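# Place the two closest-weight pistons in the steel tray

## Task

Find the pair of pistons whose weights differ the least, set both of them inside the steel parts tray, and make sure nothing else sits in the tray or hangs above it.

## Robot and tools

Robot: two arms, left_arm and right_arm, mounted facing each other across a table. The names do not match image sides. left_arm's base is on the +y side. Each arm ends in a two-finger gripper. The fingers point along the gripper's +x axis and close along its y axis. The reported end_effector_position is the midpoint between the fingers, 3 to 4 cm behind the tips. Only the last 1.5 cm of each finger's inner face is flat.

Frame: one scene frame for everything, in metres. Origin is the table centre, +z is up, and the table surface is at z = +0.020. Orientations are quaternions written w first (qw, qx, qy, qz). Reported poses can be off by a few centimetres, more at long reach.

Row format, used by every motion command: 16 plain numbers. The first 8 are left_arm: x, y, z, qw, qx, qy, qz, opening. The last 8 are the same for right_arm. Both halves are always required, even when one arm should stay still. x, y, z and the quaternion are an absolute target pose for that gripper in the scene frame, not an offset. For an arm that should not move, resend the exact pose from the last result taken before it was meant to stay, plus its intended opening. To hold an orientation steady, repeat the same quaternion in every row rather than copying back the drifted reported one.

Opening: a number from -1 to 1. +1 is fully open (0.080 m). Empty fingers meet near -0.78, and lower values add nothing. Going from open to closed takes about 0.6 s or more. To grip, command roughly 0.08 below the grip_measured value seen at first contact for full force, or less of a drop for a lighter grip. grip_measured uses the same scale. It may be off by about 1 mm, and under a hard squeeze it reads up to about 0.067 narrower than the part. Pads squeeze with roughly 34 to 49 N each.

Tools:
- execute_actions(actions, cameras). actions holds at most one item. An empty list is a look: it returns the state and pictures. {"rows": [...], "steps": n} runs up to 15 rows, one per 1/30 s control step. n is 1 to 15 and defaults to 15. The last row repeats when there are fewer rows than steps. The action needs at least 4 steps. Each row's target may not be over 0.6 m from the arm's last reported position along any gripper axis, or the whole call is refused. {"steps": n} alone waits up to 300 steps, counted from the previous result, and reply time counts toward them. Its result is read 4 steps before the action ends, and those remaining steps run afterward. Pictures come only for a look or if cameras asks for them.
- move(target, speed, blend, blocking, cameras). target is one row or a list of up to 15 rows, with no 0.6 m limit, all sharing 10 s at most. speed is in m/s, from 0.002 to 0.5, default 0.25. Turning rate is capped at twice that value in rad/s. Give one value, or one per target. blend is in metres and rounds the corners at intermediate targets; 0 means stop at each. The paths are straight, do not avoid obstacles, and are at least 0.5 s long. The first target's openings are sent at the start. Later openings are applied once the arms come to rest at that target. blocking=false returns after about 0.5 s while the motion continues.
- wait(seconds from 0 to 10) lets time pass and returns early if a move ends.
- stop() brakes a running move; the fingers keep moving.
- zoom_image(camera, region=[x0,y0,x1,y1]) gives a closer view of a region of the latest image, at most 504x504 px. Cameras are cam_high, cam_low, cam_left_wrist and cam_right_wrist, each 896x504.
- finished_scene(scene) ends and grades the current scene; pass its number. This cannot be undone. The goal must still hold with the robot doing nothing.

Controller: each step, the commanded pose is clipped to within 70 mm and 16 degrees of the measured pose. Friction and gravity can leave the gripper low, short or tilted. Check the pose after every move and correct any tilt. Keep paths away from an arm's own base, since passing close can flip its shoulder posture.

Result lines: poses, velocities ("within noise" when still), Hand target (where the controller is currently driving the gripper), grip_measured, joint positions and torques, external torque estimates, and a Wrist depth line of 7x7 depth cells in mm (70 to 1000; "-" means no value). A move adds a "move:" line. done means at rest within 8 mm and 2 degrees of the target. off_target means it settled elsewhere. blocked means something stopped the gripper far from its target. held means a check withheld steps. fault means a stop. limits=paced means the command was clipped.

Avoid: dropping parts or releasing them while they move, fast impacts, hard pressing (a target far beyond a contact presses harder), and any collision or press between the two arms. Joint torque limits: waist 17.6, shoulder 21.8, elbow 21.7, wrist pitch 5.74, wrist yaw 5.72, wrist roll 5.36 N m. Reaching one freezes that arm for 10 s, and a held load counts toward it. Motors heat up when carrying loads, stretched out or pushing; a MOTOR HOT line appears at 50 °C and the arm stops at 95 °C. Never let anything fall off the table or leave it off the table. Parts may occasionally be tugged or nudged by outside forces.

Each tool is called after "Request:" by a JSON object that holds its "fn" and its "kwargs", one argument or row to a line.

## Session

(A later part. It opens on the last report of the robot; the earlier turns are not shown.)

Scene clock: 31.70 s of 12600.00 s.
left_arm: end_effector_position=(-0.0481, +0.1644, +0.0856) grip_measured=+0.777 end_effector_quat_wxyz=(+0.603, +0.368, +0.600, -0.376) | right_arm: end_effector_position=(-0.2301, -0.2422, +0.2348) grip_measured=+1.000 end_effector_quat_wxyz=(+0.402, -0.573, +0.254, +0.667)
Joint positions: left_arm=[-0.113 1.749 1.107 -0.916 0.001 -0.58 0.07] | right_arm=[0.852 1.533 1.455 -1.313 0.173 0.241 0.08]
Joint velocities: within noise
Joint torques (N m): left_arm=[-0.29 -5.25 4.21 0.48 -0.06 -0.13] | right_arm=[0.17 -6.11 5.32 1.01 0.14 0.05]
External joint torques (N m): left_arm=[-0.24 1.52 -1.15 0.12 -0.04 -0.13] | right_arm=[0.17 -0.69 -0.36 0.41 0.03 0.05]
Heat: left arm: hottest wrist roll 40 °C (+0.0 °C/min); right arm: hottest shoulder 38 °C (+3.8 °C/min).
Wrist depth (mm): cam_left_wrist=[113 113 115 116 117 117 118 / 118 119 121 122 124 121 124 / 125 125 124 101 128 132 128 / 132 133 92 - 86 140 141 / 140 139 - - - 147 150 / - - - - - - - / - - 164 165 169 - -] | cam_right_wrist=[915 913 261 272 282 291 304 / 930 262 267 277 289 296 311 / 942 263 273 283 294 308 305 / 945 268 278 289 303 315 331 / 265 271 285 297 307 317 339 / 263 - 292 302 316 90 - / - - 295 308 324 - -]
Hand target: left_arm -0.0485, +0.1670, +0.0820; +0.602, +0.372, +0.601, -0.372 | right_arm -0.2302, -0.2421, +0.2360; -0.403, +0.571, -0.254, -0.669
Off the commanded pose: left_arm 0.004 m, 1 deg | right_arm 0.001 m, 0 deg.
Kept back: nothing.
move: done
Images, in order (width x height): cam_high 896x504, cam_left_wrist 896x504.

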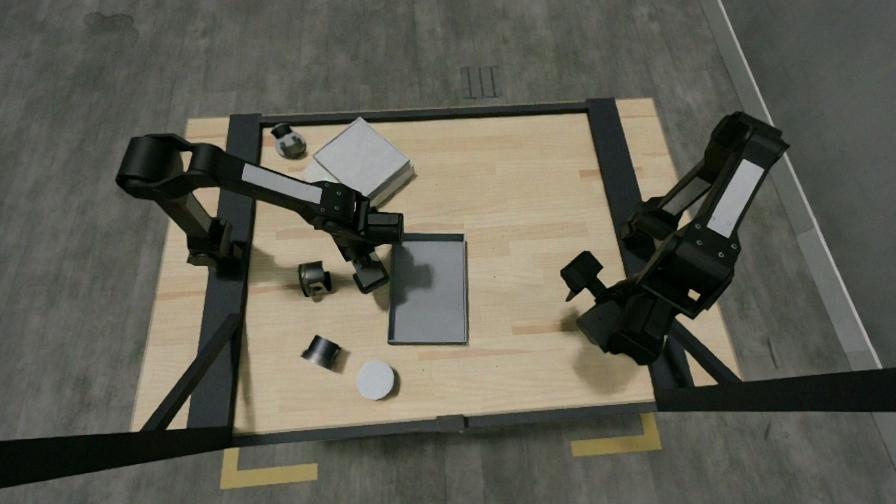

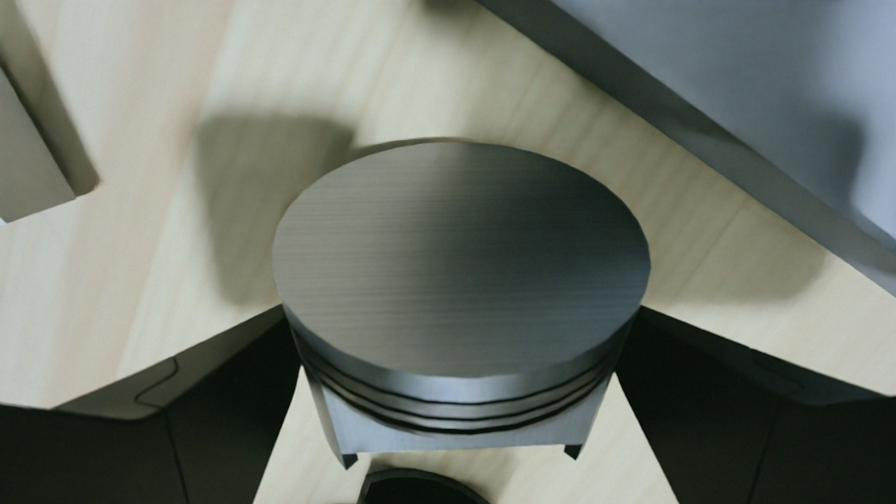

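Request:
{"fn": "move", "kwargs": {
  "target": [
    [-0.0485, 0.167, 0.080, 0.6016, 0.3716, 0.6016, -0.3716, 1, -0.2302, -0.2421, 0.2360, 0.403, -0.571, 0.254, 0.669, 1],
    [-0.0485, 0.167, 0.16, 0.6016, 0.3716, 0.6016, -0.3716, 1, -0.2302, -0.2421, 0.2360, 0.403, -0.571, 0.254, 0.669, 1],
    [-0.06, 0.24, 0.19, 0.5,0.5,0.5,-0.5, 1, -0.2302, -0.2421, 0.2360, 0.403, -0.571, 0.254, 0.669, 1]
  ],
  "speed": [0.05,0.15,0.25],
  "blend": [0,0.03,0.0]
}}

Scene clock: 34.57 s of 12600.00 s.
left_arm: end_effector_position=(-0.0598, +0.2369, +0.1912) grip_measured=+1.000 end_effector_quat_wxyz=(+0.503, +0.496, +0.501, -0.500) | right_arm: end_effector_position=(-0.2301, -0.2422, +0.2348) grip_measured=+1.000 end_effector_quat_wxyz=(+0.402, -0.573, +0.254, +0.667)
Joint positions: left_arm=[-0.199 1.414 1.198 -1.349 0.001 -0.213 0.08] | right_arm=[0.852 1.533 1.455 -1.313 0.173 0.241 0.08]
Joint velocities: within noise
Joint torques (N m): left_arm=[-0.37 -4.62 4.39 0.3 -0.05 0.16] | right_arm=[0.05 -5.97 5.36 1.03 0.13 0.03]
External joint torques (N m): left_arm=[-0.37 -0.06 -1.39 -0.07 -0.03 0.16] | right_arm=[0.05 -0.5 -0.34 0.44 0.02 0.02]
Heat: left arm: hottest wrist roll 40 °C (+0.0 °C/min); right arm: hottest shoulder 38 °C (+3.5 °C/min).
Wrist depth (mm): cam_left_wrist=[177 209 169 168 216 219 222 / 188 217 223 226 228 230 234 / 203 231 235 237 241 243 222 / 243 246 248 181 252 258 189 / 256 254 261 196 201 270 280 / - - 280 285 290 87 - / - - 293 297 302 - -] | cam_right_wrist=[918 913 261 271 281 291 305 / 910 262 267 278 289 296 312 / 942 263 273 285 293 307 306 / 949 267 278 289 301 314 331 / 266 270 285 296 307 316 340 / 262 - 293 303 314 90 - / - - 297 309 326 - -]
Hand target: left_arm -0.0599, +0.2400, +0.1900; +0.500, +0.500, +0.500, -0.500 | right_arm -0.2302, -0.2421, +0.2360; -0.403, +0.571, -0.254, -0.669
Off the commanded pose: left_arm 0.003 m, 1 deg | right_arm 0.001 m, 0 deg.
Kept back: nothing.
move: done

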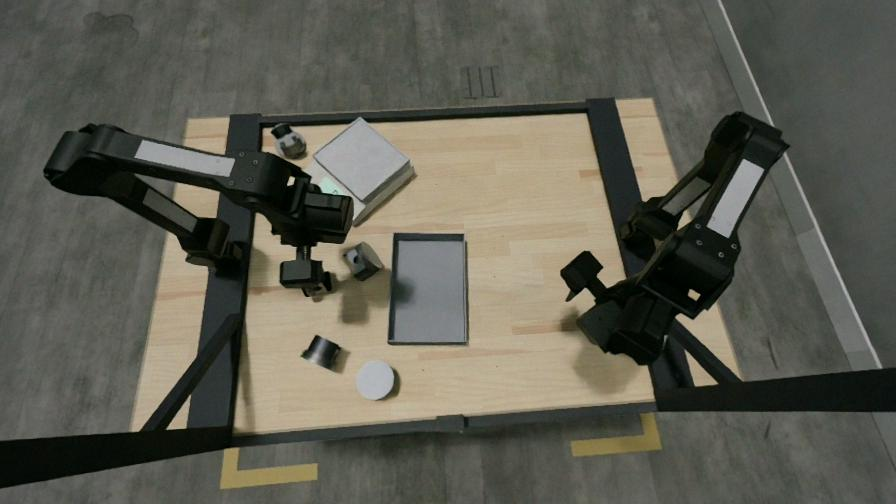

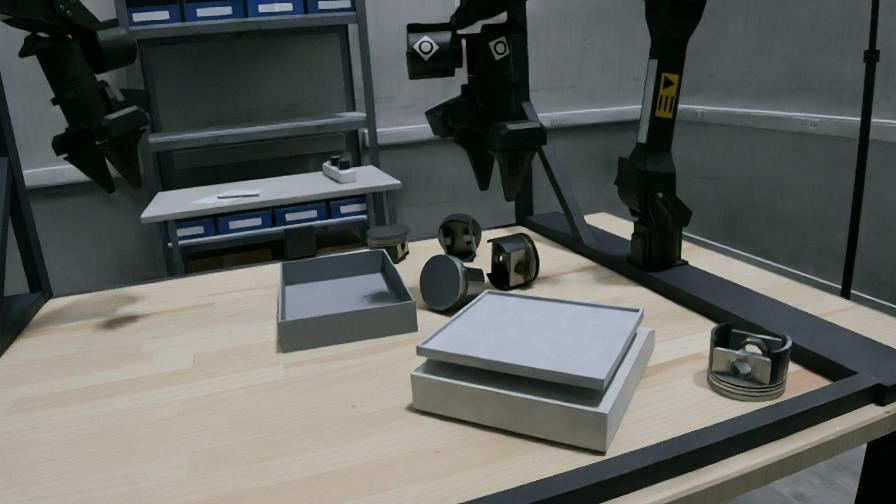

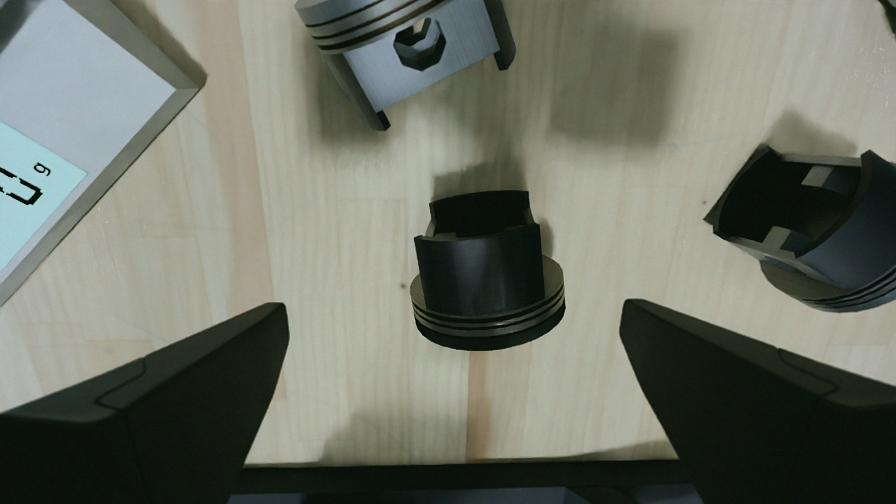

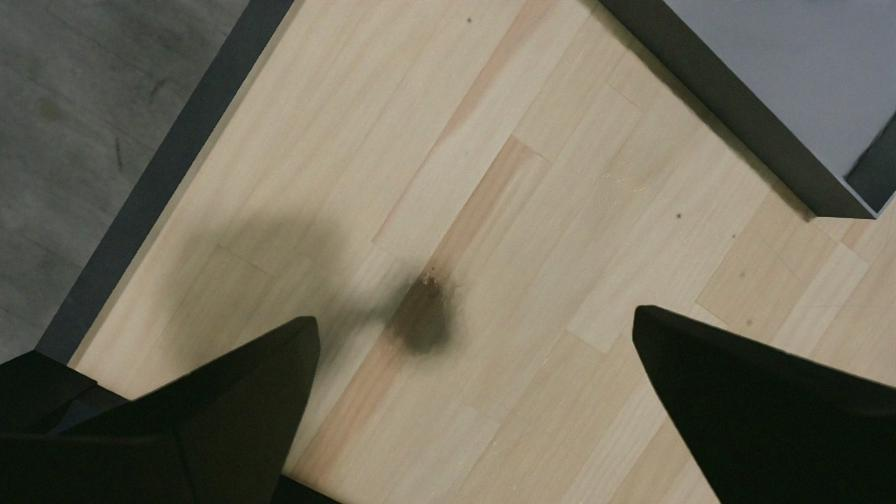

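Request:
{"fn": "move", "kwargs": {
  "target": [
    [-0.08, 0.293, 0.135, 0.5213,0.4777,0.5213,-0.4777, 1, -0.2302, -0.2421, 0.2360, 0.403, -0.571, 0.254, 0.669, 1]
  ],
  "speed": [0.2],
  "cameras": ["cam_left_wrist"]
}}

Scene clock: 35.77 s of 12600.00 s.
left_arm: end_effector_position=(-0.0803, +0.2905, +0.1367) grip_measured=+1.000 end_effector_quat_wxyz=(+0.521, +0.477, +0.521, -0.479) | right_arm: end_effector_position=(-0.2301, -0.2422, +0.2348) grip_measured=+1.000 end_effector_quat_wxyz=(+0.402, -0.573, +0.254, +0.667)
Joint positions: left_arm=[-0.366 1.248 0.857 -1.176 0.001 -0.458 0.08] | right_arm=[0.852 1.533 1.455 -1.313 0.173 0.241 0.08]
Joint velocities: within noise
Joint torques (N m): left_arm=[-0.43 -3.22 4.28 0.49 -0.06 -0.12] | right_arm=[-0.01 -6.16 5.18 0.99 0.15 0.03]
External joint torques (N m): left_arm=[-0.42 0.04 -1.47 0.13 -0.03 -0.12] | right_arm=[0.02 -0.82 -0.48 0.37 0.03 0.02]
Heat: left arm: hottest wrist roll 40 °C (+0.0 °C/min); right arm: hottest shoulder 39 °C (+5.0 °C/min).
Wrist depth (mm): cam_left_wrist=[160 161 162 164 166 167 169 / 167 169 170 106 175 178 176 / 178 178 179 111 184 188 173 / 187 188 190 118 196 198 200 / 198 196 201 206 206 209 214 / - - 217 220 223 87 - / - - 223 228 232 - -] | cam_right_wrist=[902 924 262 273 283 292 304 / 905 263 267 277 289 296 311 / 942 263 272 283 296 308 305 / 943 267 279 291 303 315 331 / 265 271 285 295 306 318 341 / 263 - 291 302 315 90 - / - - 297 310 324 - -]
Hand target: left_arm -0.0800, +0.2930, +0.1350; +0.521, +0.478, +0.521, -0.478 | right_arm -0.2302, -0.2421, +0.2360; -0.403, +0.571, -0.254, -0.669
Off the commanded pose: left_arm 0.003 m, 0 deg | right_arm 0.001 m, 0 deg.
Kept back: nothing.
move: done
Images, in order (width x height): cam_left_wrist 896x504.

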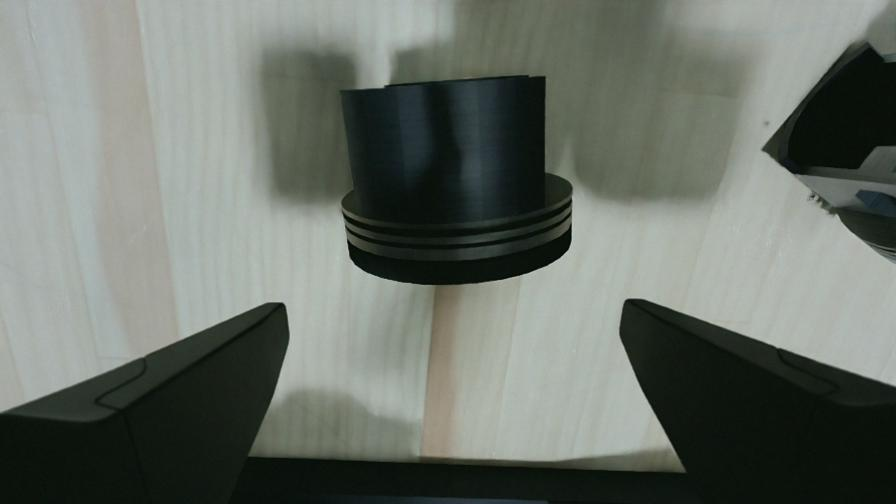

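Request:
{"fn": "move", "kwargs": {
  "target": [
    [-0.081, 0.291, 0.12, 0.5377,0.4592,0.5377,-0.4592, 1, -0.2302, -0.2421, 0.2360, 0.403, -0.571, 0.254, 0.669, 1],
    [-0.081, 0.291, 0.082, 0.5377,0.4592,0.5377,-0.4592, 1, -0.2302, -0.2421, 0.2360, 0.403, -0.571, 0.254, 0.669, 1]
  ],
  "speed": [0.2,0.08],
  "cameras": ["cam_left_wrist"]
}}

Scene clock: 37.13 s of 12600.00 s.
left_arm: end_effector_position=(-0.0816, +0.2878, +0.0856) grip_measured=+1.000 end_effector_quat_wxyz=(+0.539, +0.454, +0.536, -0.464) | right_arm: end_effector_position=(-0.2301, -0.2422, +0.2348) grip_measured=+1.000 end_effector_quat_wxyz=(+0.402, -0.573, +0.254, +0.667)
Joint positions: left_arm=[-0.367 1.31 0.689 -0.934 0.001 -0.529 0.08] | right_arm=[0.852 1.533 1.455 -1.313 0.173 0.241 0.08]
Joint velocities: within noise
Joint torques (N m): left_arm=[-0.42 -1.93 4.02 0.49 -0.07 -0.13] | right_arm=[-0.05 -6.25 5.38 1.05 0.12 0.04]
External joint torques (N m): left_arm=[-0.43 1.51 -1.42 0.12 -0.04 -0.13] | right_arm=[-0.04 -0.84 -0.33 0.43 0 0.03]
Heat: left arm: hottest wrist roll 40 °C (+0.0 °C/min); right arm: hottest shoulder 39 °C (+4.8 °C/min).
Wrist depth (mm): cam_left_wrist=[114 115 117 118 120 121 123 / 120 121 121 122 124 127 130 / 126 128 - - - 135 136 / 134 135 - - - 143 145 / 141 140 - - - 149 154 / - - - - - 87 - / - - 165 167 170 - -] | cam_right_wrist=[920 926 263 272 282 291 304 / 913 262 267 276 290 297 311 / 940 262 274 283 295 309 306 / 948 268 278 289 302 316 332 / 265 271 285 295 307 319 341 / 262 - 292 301 316 90 - / - - 297 308 323 - -]
Hand target: left_arm -0.0809, +0.2910, +0.0821; +0.538, +0.459, +0.538, -0.459 | right_arm -0.2302, -0.2421, +0.2360; -0.403, +0.571, -0.254, -0.669
Off the commanded pose: left_arm 0.005 m, 1 deg | right_arm 0.001 m, 0 deg.
Kept back: nothing.
move: done
Images, in order (width x height): cam_left_wrist 896x504.

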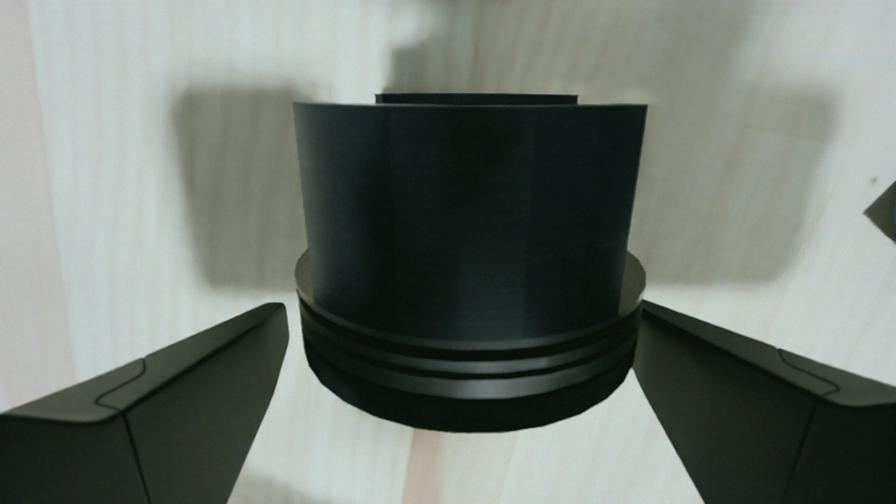

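Request:
{"fn": "move", "kwargs": {
  "target": [
    [-0.082, 0.291, 0.082, 0.5377,0.4592,0.5377,-0.4592, 0.6, -0.2302, -0.2421, 0.2360, 0.403, -0.571, 0.254, 0.669, 1]
  ],
  "speed": [0.08],
  "cameras": ["cam_left_wrist"]
}}

Scene clock: 38.07 s of 12600.00 s.
left_arm: end_effector_position=(-0.0821, +0.2879, +0.0855) grip_measured=+0.764 end_effector_quat_wxyz=(+0.540, +0.454, +0.536, -0.464) | right_arm: end_effector_position=(-0.2301, -0.2422, +0.2348) grip_measured=+1.000 end_effector_quat_wxyz=(+0.402, -0.573, +0.254, +0.667)
Joint positions: left_arm=[-0.371 1.31 0.688 -0.933 0 -0.534 0.069] | right_arm=[0.852 1.533 1.455 -1.313 0.173 0.241 0.08]
Joint velocities: within noise
Joint torques (N m): left_arm=[-0.54 -1.77 4.15 0.51 -0.02 -0.13] | right_arm=[-0.03 -6.04 5.31 1.03 0.09 0.06]
External joint torques (N m): left_arm=[-0.53 1.66 -1.3 0.13 0.01 -0.13] | right_arm=[-0.05 -0.6 -0.41 0.42 -0.03 0.06]
Heat: left arm: hottest wrist roll 40 °C (+0.0 °C/min); right arm: hottest shoulder 39 °C (+4.7 °C/min).
Wrist depth (mm): cam_left_wrist=[115 115 118 119 120 122 123 / 121 121 121 122 124 128 130 / 127 128 - - - 136 137 / 134 135 - - - 143 144 / 142 140 - - - 149 154 / - - - - - - - / - - 166 167 171 - -] | cam_right_wrist=[907 917 261 271 281 291 304 / 929 261 267 277 289 297 312 / 944 263 274 284 295 307 305 / 948 267 278 290 302 316 328 / 266 273 285 296 308 318 341 / 263 - 292 303 314 90 - / - - 297 309 323 - -]
Hand target: left_arm -0.0819, +0.2910, +0.0821; +0.538, +0.459, +0.538, -0.459 | right_arm -0.2302, -0.2421, +0.2360; -0.403, +0.571, -0.254, -0.669
Off the commanded pose: left_arm 0.005 m, 1 deg | right_arm 0.001 m, 0 deg.
Kept back: nothing.
move: done
Images, in order (width x height): cam_left_wrist 896x504.

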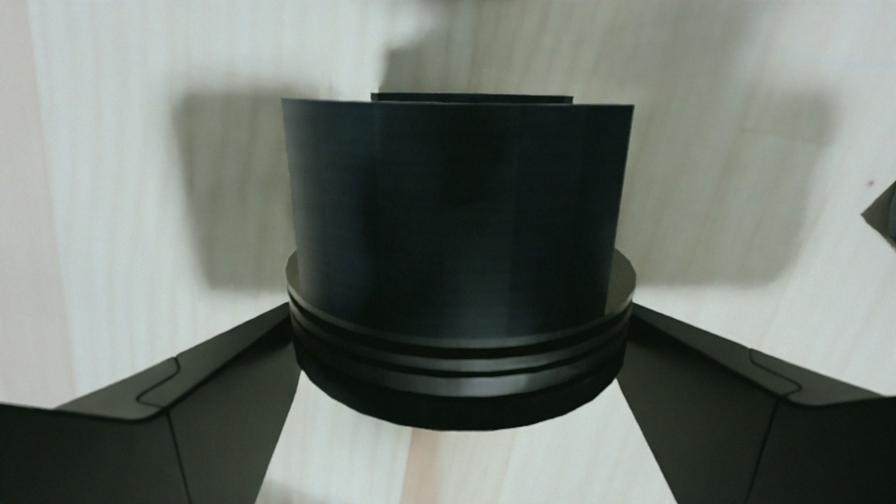

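Request:
{"fn": "move", "kwargs": {
  "target": [
    [-0.082, 0.291, 0.21, 0.5377,0.4592,0.5377,-0.4592, 0.6, -0.2302, -0.2421, 0.2360, 0.403, -0.571, 0.254, 0.669, 1],
    [0.05, 0.25, 0.22, 0.6,0.374,0.6,-0.374, 0.6, -0.2302, -0.2421, 0.2360, 0.403, -0.571, 0.254, 0.669, 1],
    [0.187, 0.182, 0.19, 0.6485,0.282,0.6485,-0.282, 0.6, -0.2302, -0.2421, 0.2360, 0.403, -0.571, 0.254, 0.669, 1],
    [0.187, 0.182, 0.1505, 0.6485,0.282,0.6485,-0.282, 0.6, -0.2302, -0.2421, 0.2360, 0.403, -0.571, 0.254, 0.669, 1]
  ],
  "speed": [0.15,0.25,0.25,0.06],
  "blend": [0.03,0.03,0.01,0]
}}

Scene clock: 41.47 s of 12600.00 s.
left_arm: end_effector_position=(+0.1877, +0.1811, +0.1540) grip_measured=+0.764 end_effector_quat_wxyz=(+0.651, +0.282, +0.644, -0.285) | right_arm: end_effector_position=(-0.2301, -0.2422, +0.2348) grip_measured=+1.000 end_effector_quat_wxyz=(+0.402, -0.573, +0.254, +0.667)
Joint positions: left_arm=[0.62 1.852 1.517 -1.225 -0.002 -0.131 0.069] | right_arm=[0.852 1.533 1.455 -1.313 0.173 0.241 0.08]
Joint velocities: within noise
Joint torques (N m): left_arm=[0 -6.46 4.81 0.51 0.07 -0.13] | right_arm=[-0.09 -6.16 5.22 1.03 0.17 0.06]
External joint torques (N m): left_arm=[-0.01 1.53 -0.98 0.14 0.08 -0.13] | right_arm=[-0.1 -0.73 -0.52 0.4 0.06 0.05]
Heat: left arm: hottest wrist roll 40 °C (+0.0 °C/min); right arm: hottest shoulder 39 °C (+4.3 °C/min).
Wrist depth (mm): cam_left_wrist=[171 117 119 120 122 122 183 / 180 125 123 125 126 129 192 / 191 131 - - - 136 204 / 199 140 - - - 146 217 / 190 209 - - - 222 223 / - - - - - - - / - - 252 254 257 - -] | cam_right_wrist=[897 925 263 272 282 293 303 / 929 261 267 276 287 296 313 / 943 262 273 284 295 307 306 / 942 267 279 289 302 316 330 / 266 271 285 296 307 318 339 / 263 - 292 302 316 90 - / - - 296 310 325 - -]
Hand target: left_arm +0.1870, +0.1820, +0.1505; +0.648, +0.282, +0.649, -0.282 | right_arm -0.2302, -0.2421, +0.2360; -0.403, +0.571, -0.254, -0.669
Off the commanded pose: left_arm 0.004 m, 1 deg | right_arm 0.001 m, 0 deg.
Kept back: nothing.
move: done

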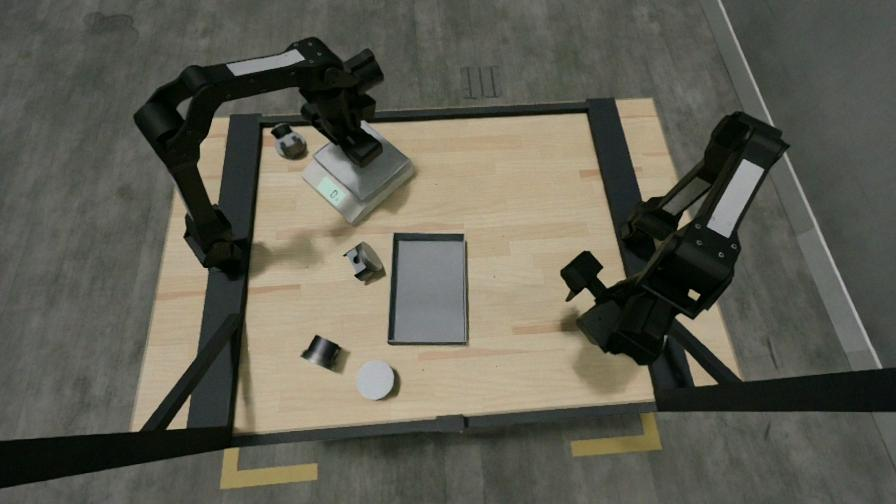

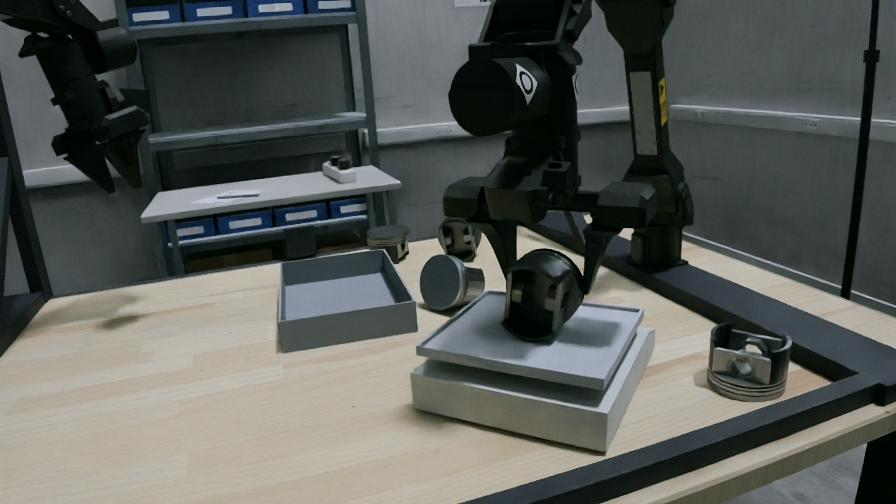

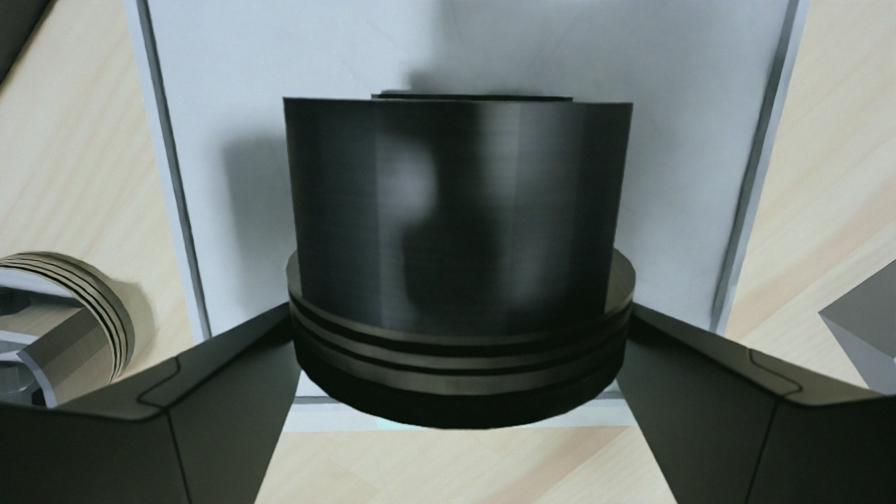

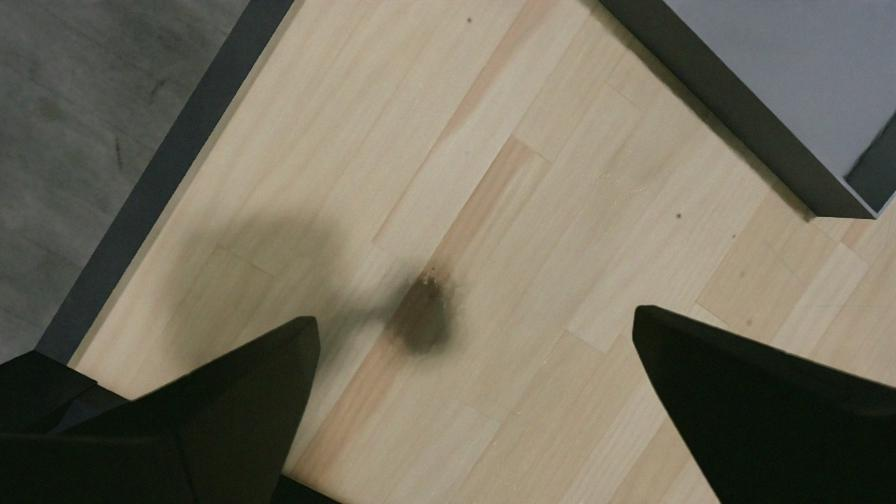

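Request:
{"fn": "move", "kwargs": {
  "target": [
    [0.199, 0.172, 0.1505, 0.6485,0.282,0.6485,-0.282, 0.6, -0.2302, -0.2421, 0.2360, 0.403, -0.571, 0.254, 0.669, 1],
    [0.199, 0.172, 0.146, 0.6485,0.282,0.6485,-0.282, 0.6, -0.2302, -0.2421, 0.2360, 0.403, -0.571, 0.254, 0.669, 1]
  ],
  "speed": [0.1,0.03],
  "cameras": ["cam_high","cam_low","cam_left_wrist"]
}}

Request:
{"fn": "zoom_image", "kwargs": {
  "camera": "cam_high",
  "region": [310, 170, 350, 210]
}}

Scene clock: 42.50 s of 12600.00 s.
left_arm: end_effector_position=(+0.1968, +0.1728, +0.1507) grip_measured=+0.764 end_effector_quat_wxyz=(+0.651, +0.281, +0.646, -0.283) | right_arm: end_effector_position=(-0.2301, -0.2422, +0.2348) grip_measured=+1.000 end_effector_quat_wxyz=(+0.402, -0.573, +0.254, +0.667)
Joint positions: left_arm=[0.628 1.902 1.569 -1.23 -0.001 -0.128 0.069] | right_arm=[0.852 1.533 1.455 -1.313 0.173 0.241 0.08]
Joint velocities: within noise
Joint torques (N m): left_arm=[0.33 -5.64 5.81 0.76 0.04 0.15] | right_arm=[-0.09 -6.12 5.36 1.01 0.11 0.06]
External joint torques (N m): left_arm=[0.33 2.64 0.05 0.38 0.05 0.15] | right_arm=[-0.08 -0.68 -0.37 0.38 -0.01 0.05]
Heat: left arm: hottest wrist roll 40 °C (+0.0 °C/min); right arm: hottest shoulder 39 °C (+4.2 °C/min).
Wrist depth (mm): cam_left_wrist=[170 114 117 118 119 120 180 / 178 120 121 121 - 127 191 / 187 128 - - - 134 201 / 199 136 - - - 142 214 / 198 206 - - - 149 223 / - - - - - - - / - - 248 251 255 - -] | cam_right_wrist=[895 914 262 272 283 291 303 / 925 261 266 276 288 297 313 / 941 262 273 283 295 307 307 / 943 268 279 288 302 316 330 / 266 271 285 295 306 318 340 / 263 - 292 303 315 90 - / - - 296 310 325 - -]
Hand target: left_arm +0.1990, +0.1721, +0.1460; +0.648, +0.282, +0.648, -0.282 | right_arm -0.2302, -0.2421, +0.2360; -0.403, +0.571, -0.254, -0.669
Off the commanded pose: left_arm 0.005 m, 0 deg | right_arm 0.001 m, 0 deg.
Kept back: nothing.
move: done
Images, in order (width x height): cam_high 896x504, cam_low 896x504, cam_left_wrist 896x504.

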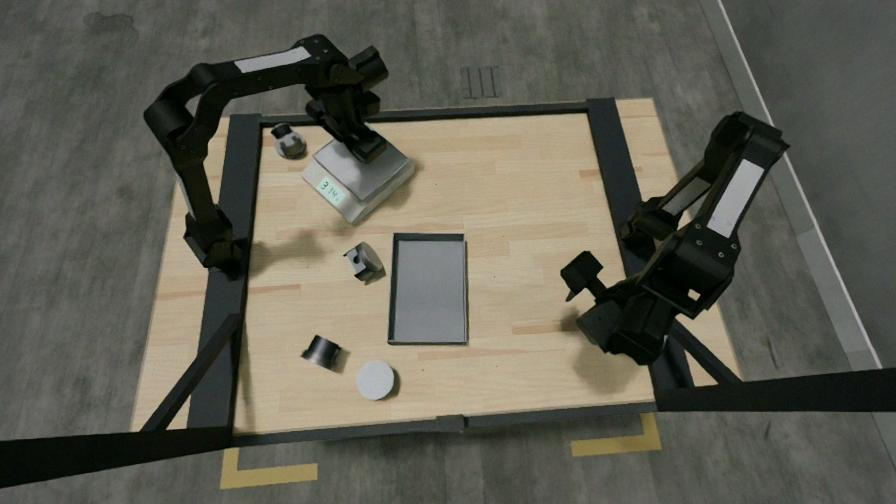

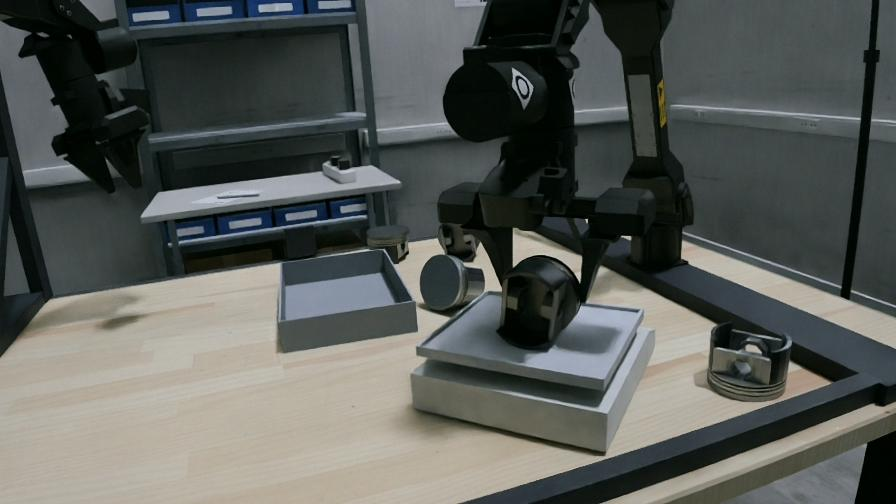

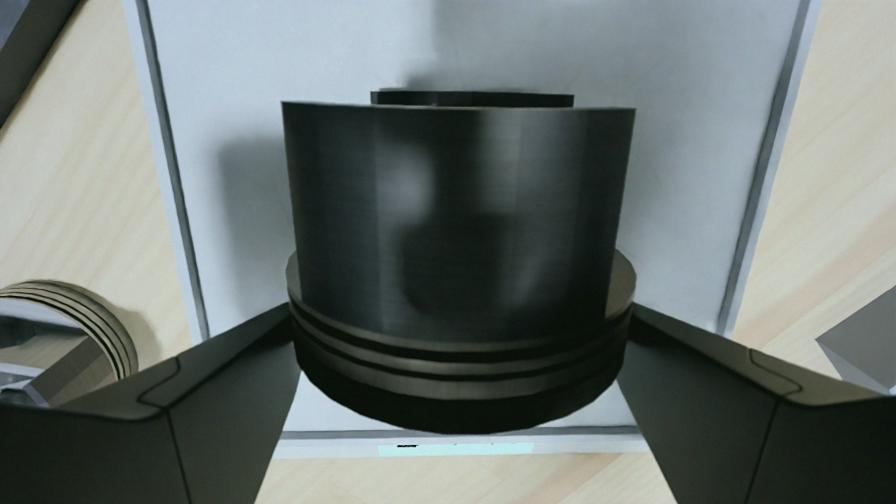

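Scaled by 12.600.

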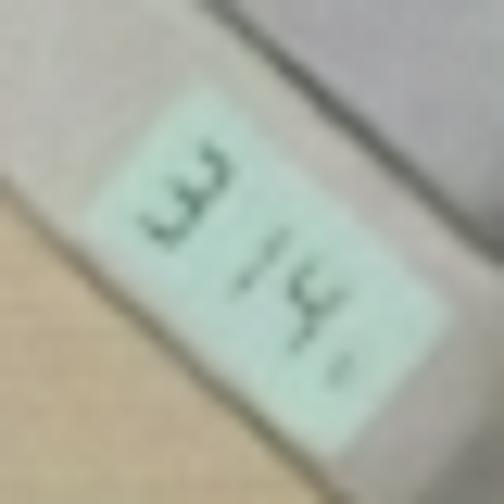

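Request:
{"fn": "move", "kwargs": {
  "target": [
    [0.197, 0.1725, 0.149, 0.6485,0.282,0.6485,-0.282, 1, -0.2302, -0.2421, 0.2360, 0.403, -0.571, 0.254, 0.669, 1]
  ],
  "speed": [0.03],
  "cameras": ["cam_high","cam_left_wrist"]
}}

Request:
{"fn": "zoom_image", "kwargs": {
  "camera": "cam_high",
  "region": [310, 170, 350, 210]
}}

Scene clock: 43.47 s of 12600.00 s.
left_arm: end_effector_position=(+0.1966, +0.1731, +0.1500) grip_measured=+1.000 end_effector_quat_wxyz=(+0.650, +0.282, +0.647, -0.282) | right_arm: end_effector_position=(-0.2301, -0.2422, +0.2348) grip_measured=+1.000 end_effector_quat_wxyz=(+0.402, -0.573, +0.254, +0.667)
Joint positions: left_arm=[0.628 1.904 1.569 -1.232 -0.001 -0.128 0.08] | right_arm=[0.852 1.533 1.455 -1.313 0.173 0.241 0.08]
Joint velocities: within noise
Joint torques (N m): left_arm=[0 -6.71 6.05 0.3 0.03 0.02] | right_arm=[0.22 -6.09 5.38 1.01 0.13 0.06]
External joint torques (N m): left_arm=[0.02 1.6 0.26 -0.08 0.05 0.02] | right_arm=[0.2 -0.7 -0.29 0.41 0.03 0.06]
Heat: left arm: hottest wrist roll 40 °C (+0.0 °C/min); right arm: hottest shoulder 39 °C (+4.1 °C/min).
Wrist depth (mm): cam_left_wrist=[169 113 116 117 117 119 179 / 176 119 - 120 - 125 187 / 187 126 - - - 133 199 / 197 135 - - - 141 213 / 197 140 - - - 146 222 / - - - - - 87 - / - - 247 251 253 - -] | cam_right_wrist=[905 925 261 271 282 290 303 / 932 261 266 278 289 296 313 / 948 263 272 283 294 308 306 / 945 267 277 289 302 315 329 / 265 271 285 297 306 318 340 / 262 - 292 302 314 90 - / - - 297 308 324 - -]
Hand target: left_arm +0.1970, +0.1725, +0.1490; +0.649, +0.282, +0.648, -0.282 | right_arm -0.2302, -0.2421, +0.2360; -0.403, +0.571, -0.254, -0.669
Off the commanded pose: left_arm 0.001 m, 0 deg | right_arm 0.001 m, 0 deg.
Kept back: nothing.
move: done
Images, in order (width x height): cam_high 896x504, cam_left_wrist 896x504.

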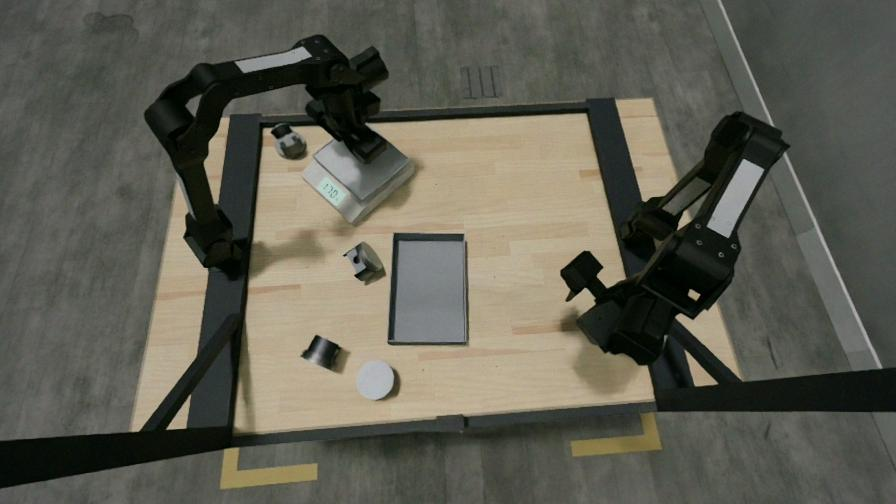

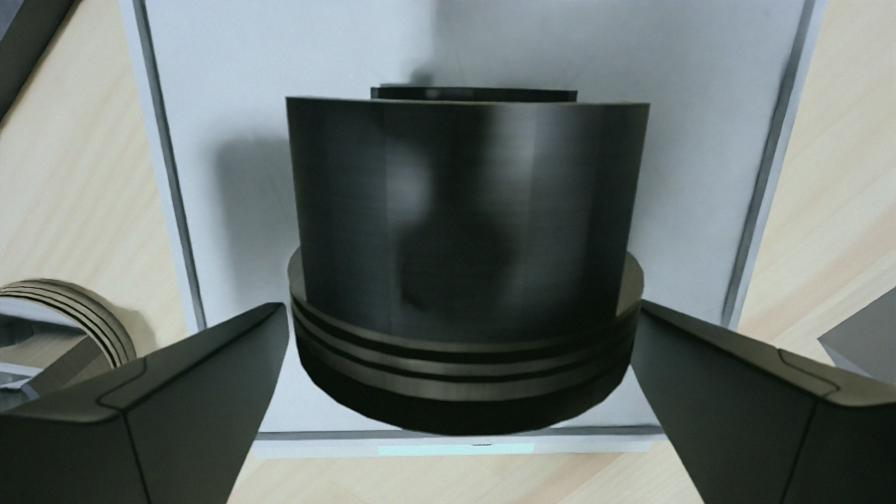

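Scaled by 12.600.

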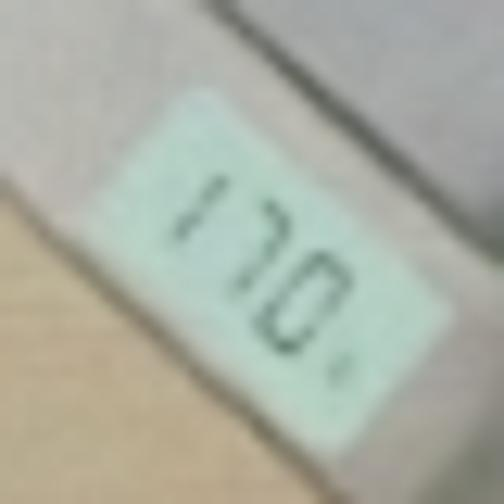

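Request:
{"fn": "wait", "kwargs": {
  "seconds": 0.7,
  "cameras": ["cam_high"]
}}

Request:
{"fn": "zoom_image", "kwargs": {
  "camera": "cam_high",
  "region": [310, 170, 350, 210]
}}

Scene clock: 44.30 s of 12600.00 s.
left_arm: end_effector_position=(+0.1965, +0.1732, +0.1500) grip_measured=+1.000 end_effector_quat_wxyz=(+0.650, +0.282, +0.647, -0.282) | right_arm: end_effector_position=(-0.2301, -0.2422, +0.2348) grip_measured=+1.000 end_effector_quat_wxyz=(+0.402, -0.573, +0.254, +0.667)
Joint positions: left_arm=[0.628 1.904 1.569 -1.233 -0.001 -0.128 0.08] | right_arm=[0.852 1.533 1.455 -1.313 0.173 0.241 0.08]
Joint velocities: within noise
Joint torques (N m): left_arm=[-0.02 -6.74 6.05 0.29 0.03 0.02] | right_arm=[0.04 -6.15 5.35 1.02 0.15 0.05]
External joint torques (N m): left_arm=[-0.01 1.58 0.28 -0.07 0.04 0.02] | right_arm=[0 -0.69 -0.35 0.42 0.04 0.04]
Heat: left arm: hottest wrist roll 40 °C (+0.0 °C/min); right arm: hottest shoulder 39 °C (+4.1 °C/min).
Wrist depth (mm): cam_left_wrist=[169 113 116 117 118 119 179 / 177 119 - 120 - 125 188 / 186 127 - - - 133 199 / 197 135 - - - 141 212 / 197 139 - - - 147 221 / - - - - - 87 - / - - 248 251 254 - -] | cam_right_wrist=[890 928 262 272 282 291 304 / 915 260 268 275 290 297 312 / 939 262 272 285 295 307 305 / 950 268 279 289 302 315 330 / 266 271 285 296 308 319 340 / 263 - 291 301 316 90 - / - - 296 309 322 - -]
Hand target: left_arm +0.1970, +0.1725, +0.1490; +0.649, +0.282, +0.648, -0.282 | right_arm -0.2302, -0.2421, +0.2360; -0.403, +0.571, -0.254, -0.669
Off the commanded pose: left_arm 0.001 m, 0 deg | right_arm 0.001 m, 0 deg.
Steps of this call (1-25: nothing new was sent). Readings (end_effector_position of left_arm | right_arm):
1: (+0.1966, +0.1731, +0.1500) | (-0.2301, -0.2422, +0.2348)
2: (+0.1965, +0.1732, +0.1500) | (-0.2301, -0.2422, +0.2348)
4: (+0.1965, +0.1732, +0.1500) | (-0.2301, -0.2422, +0.2348)
8: (+0.1965, +0.1732, +0.1500) | (-0.2301, -0.2422, +0.2348)
25: the state above
Images, in order (width x height): cam_high 896x504.

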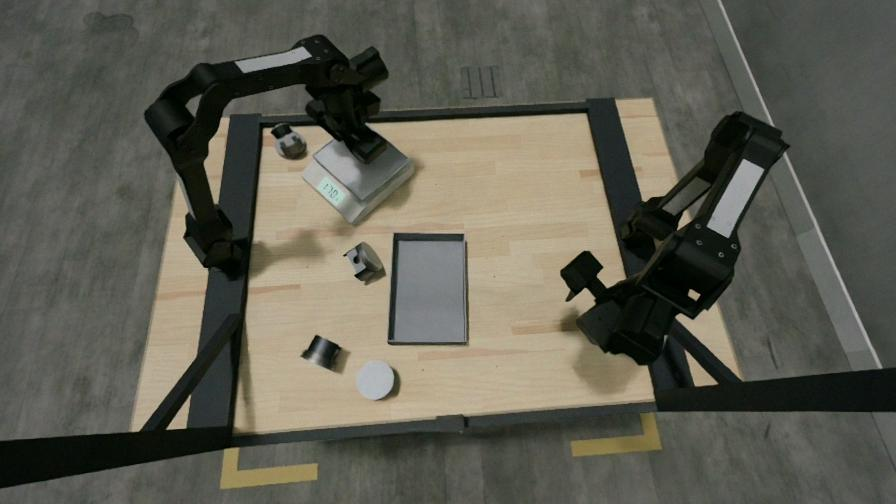

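Scaled by 12.600.

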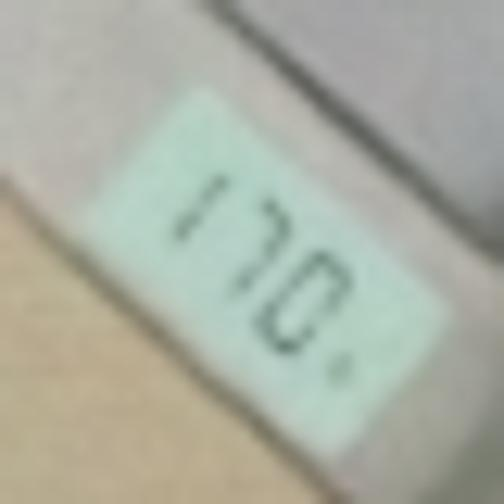

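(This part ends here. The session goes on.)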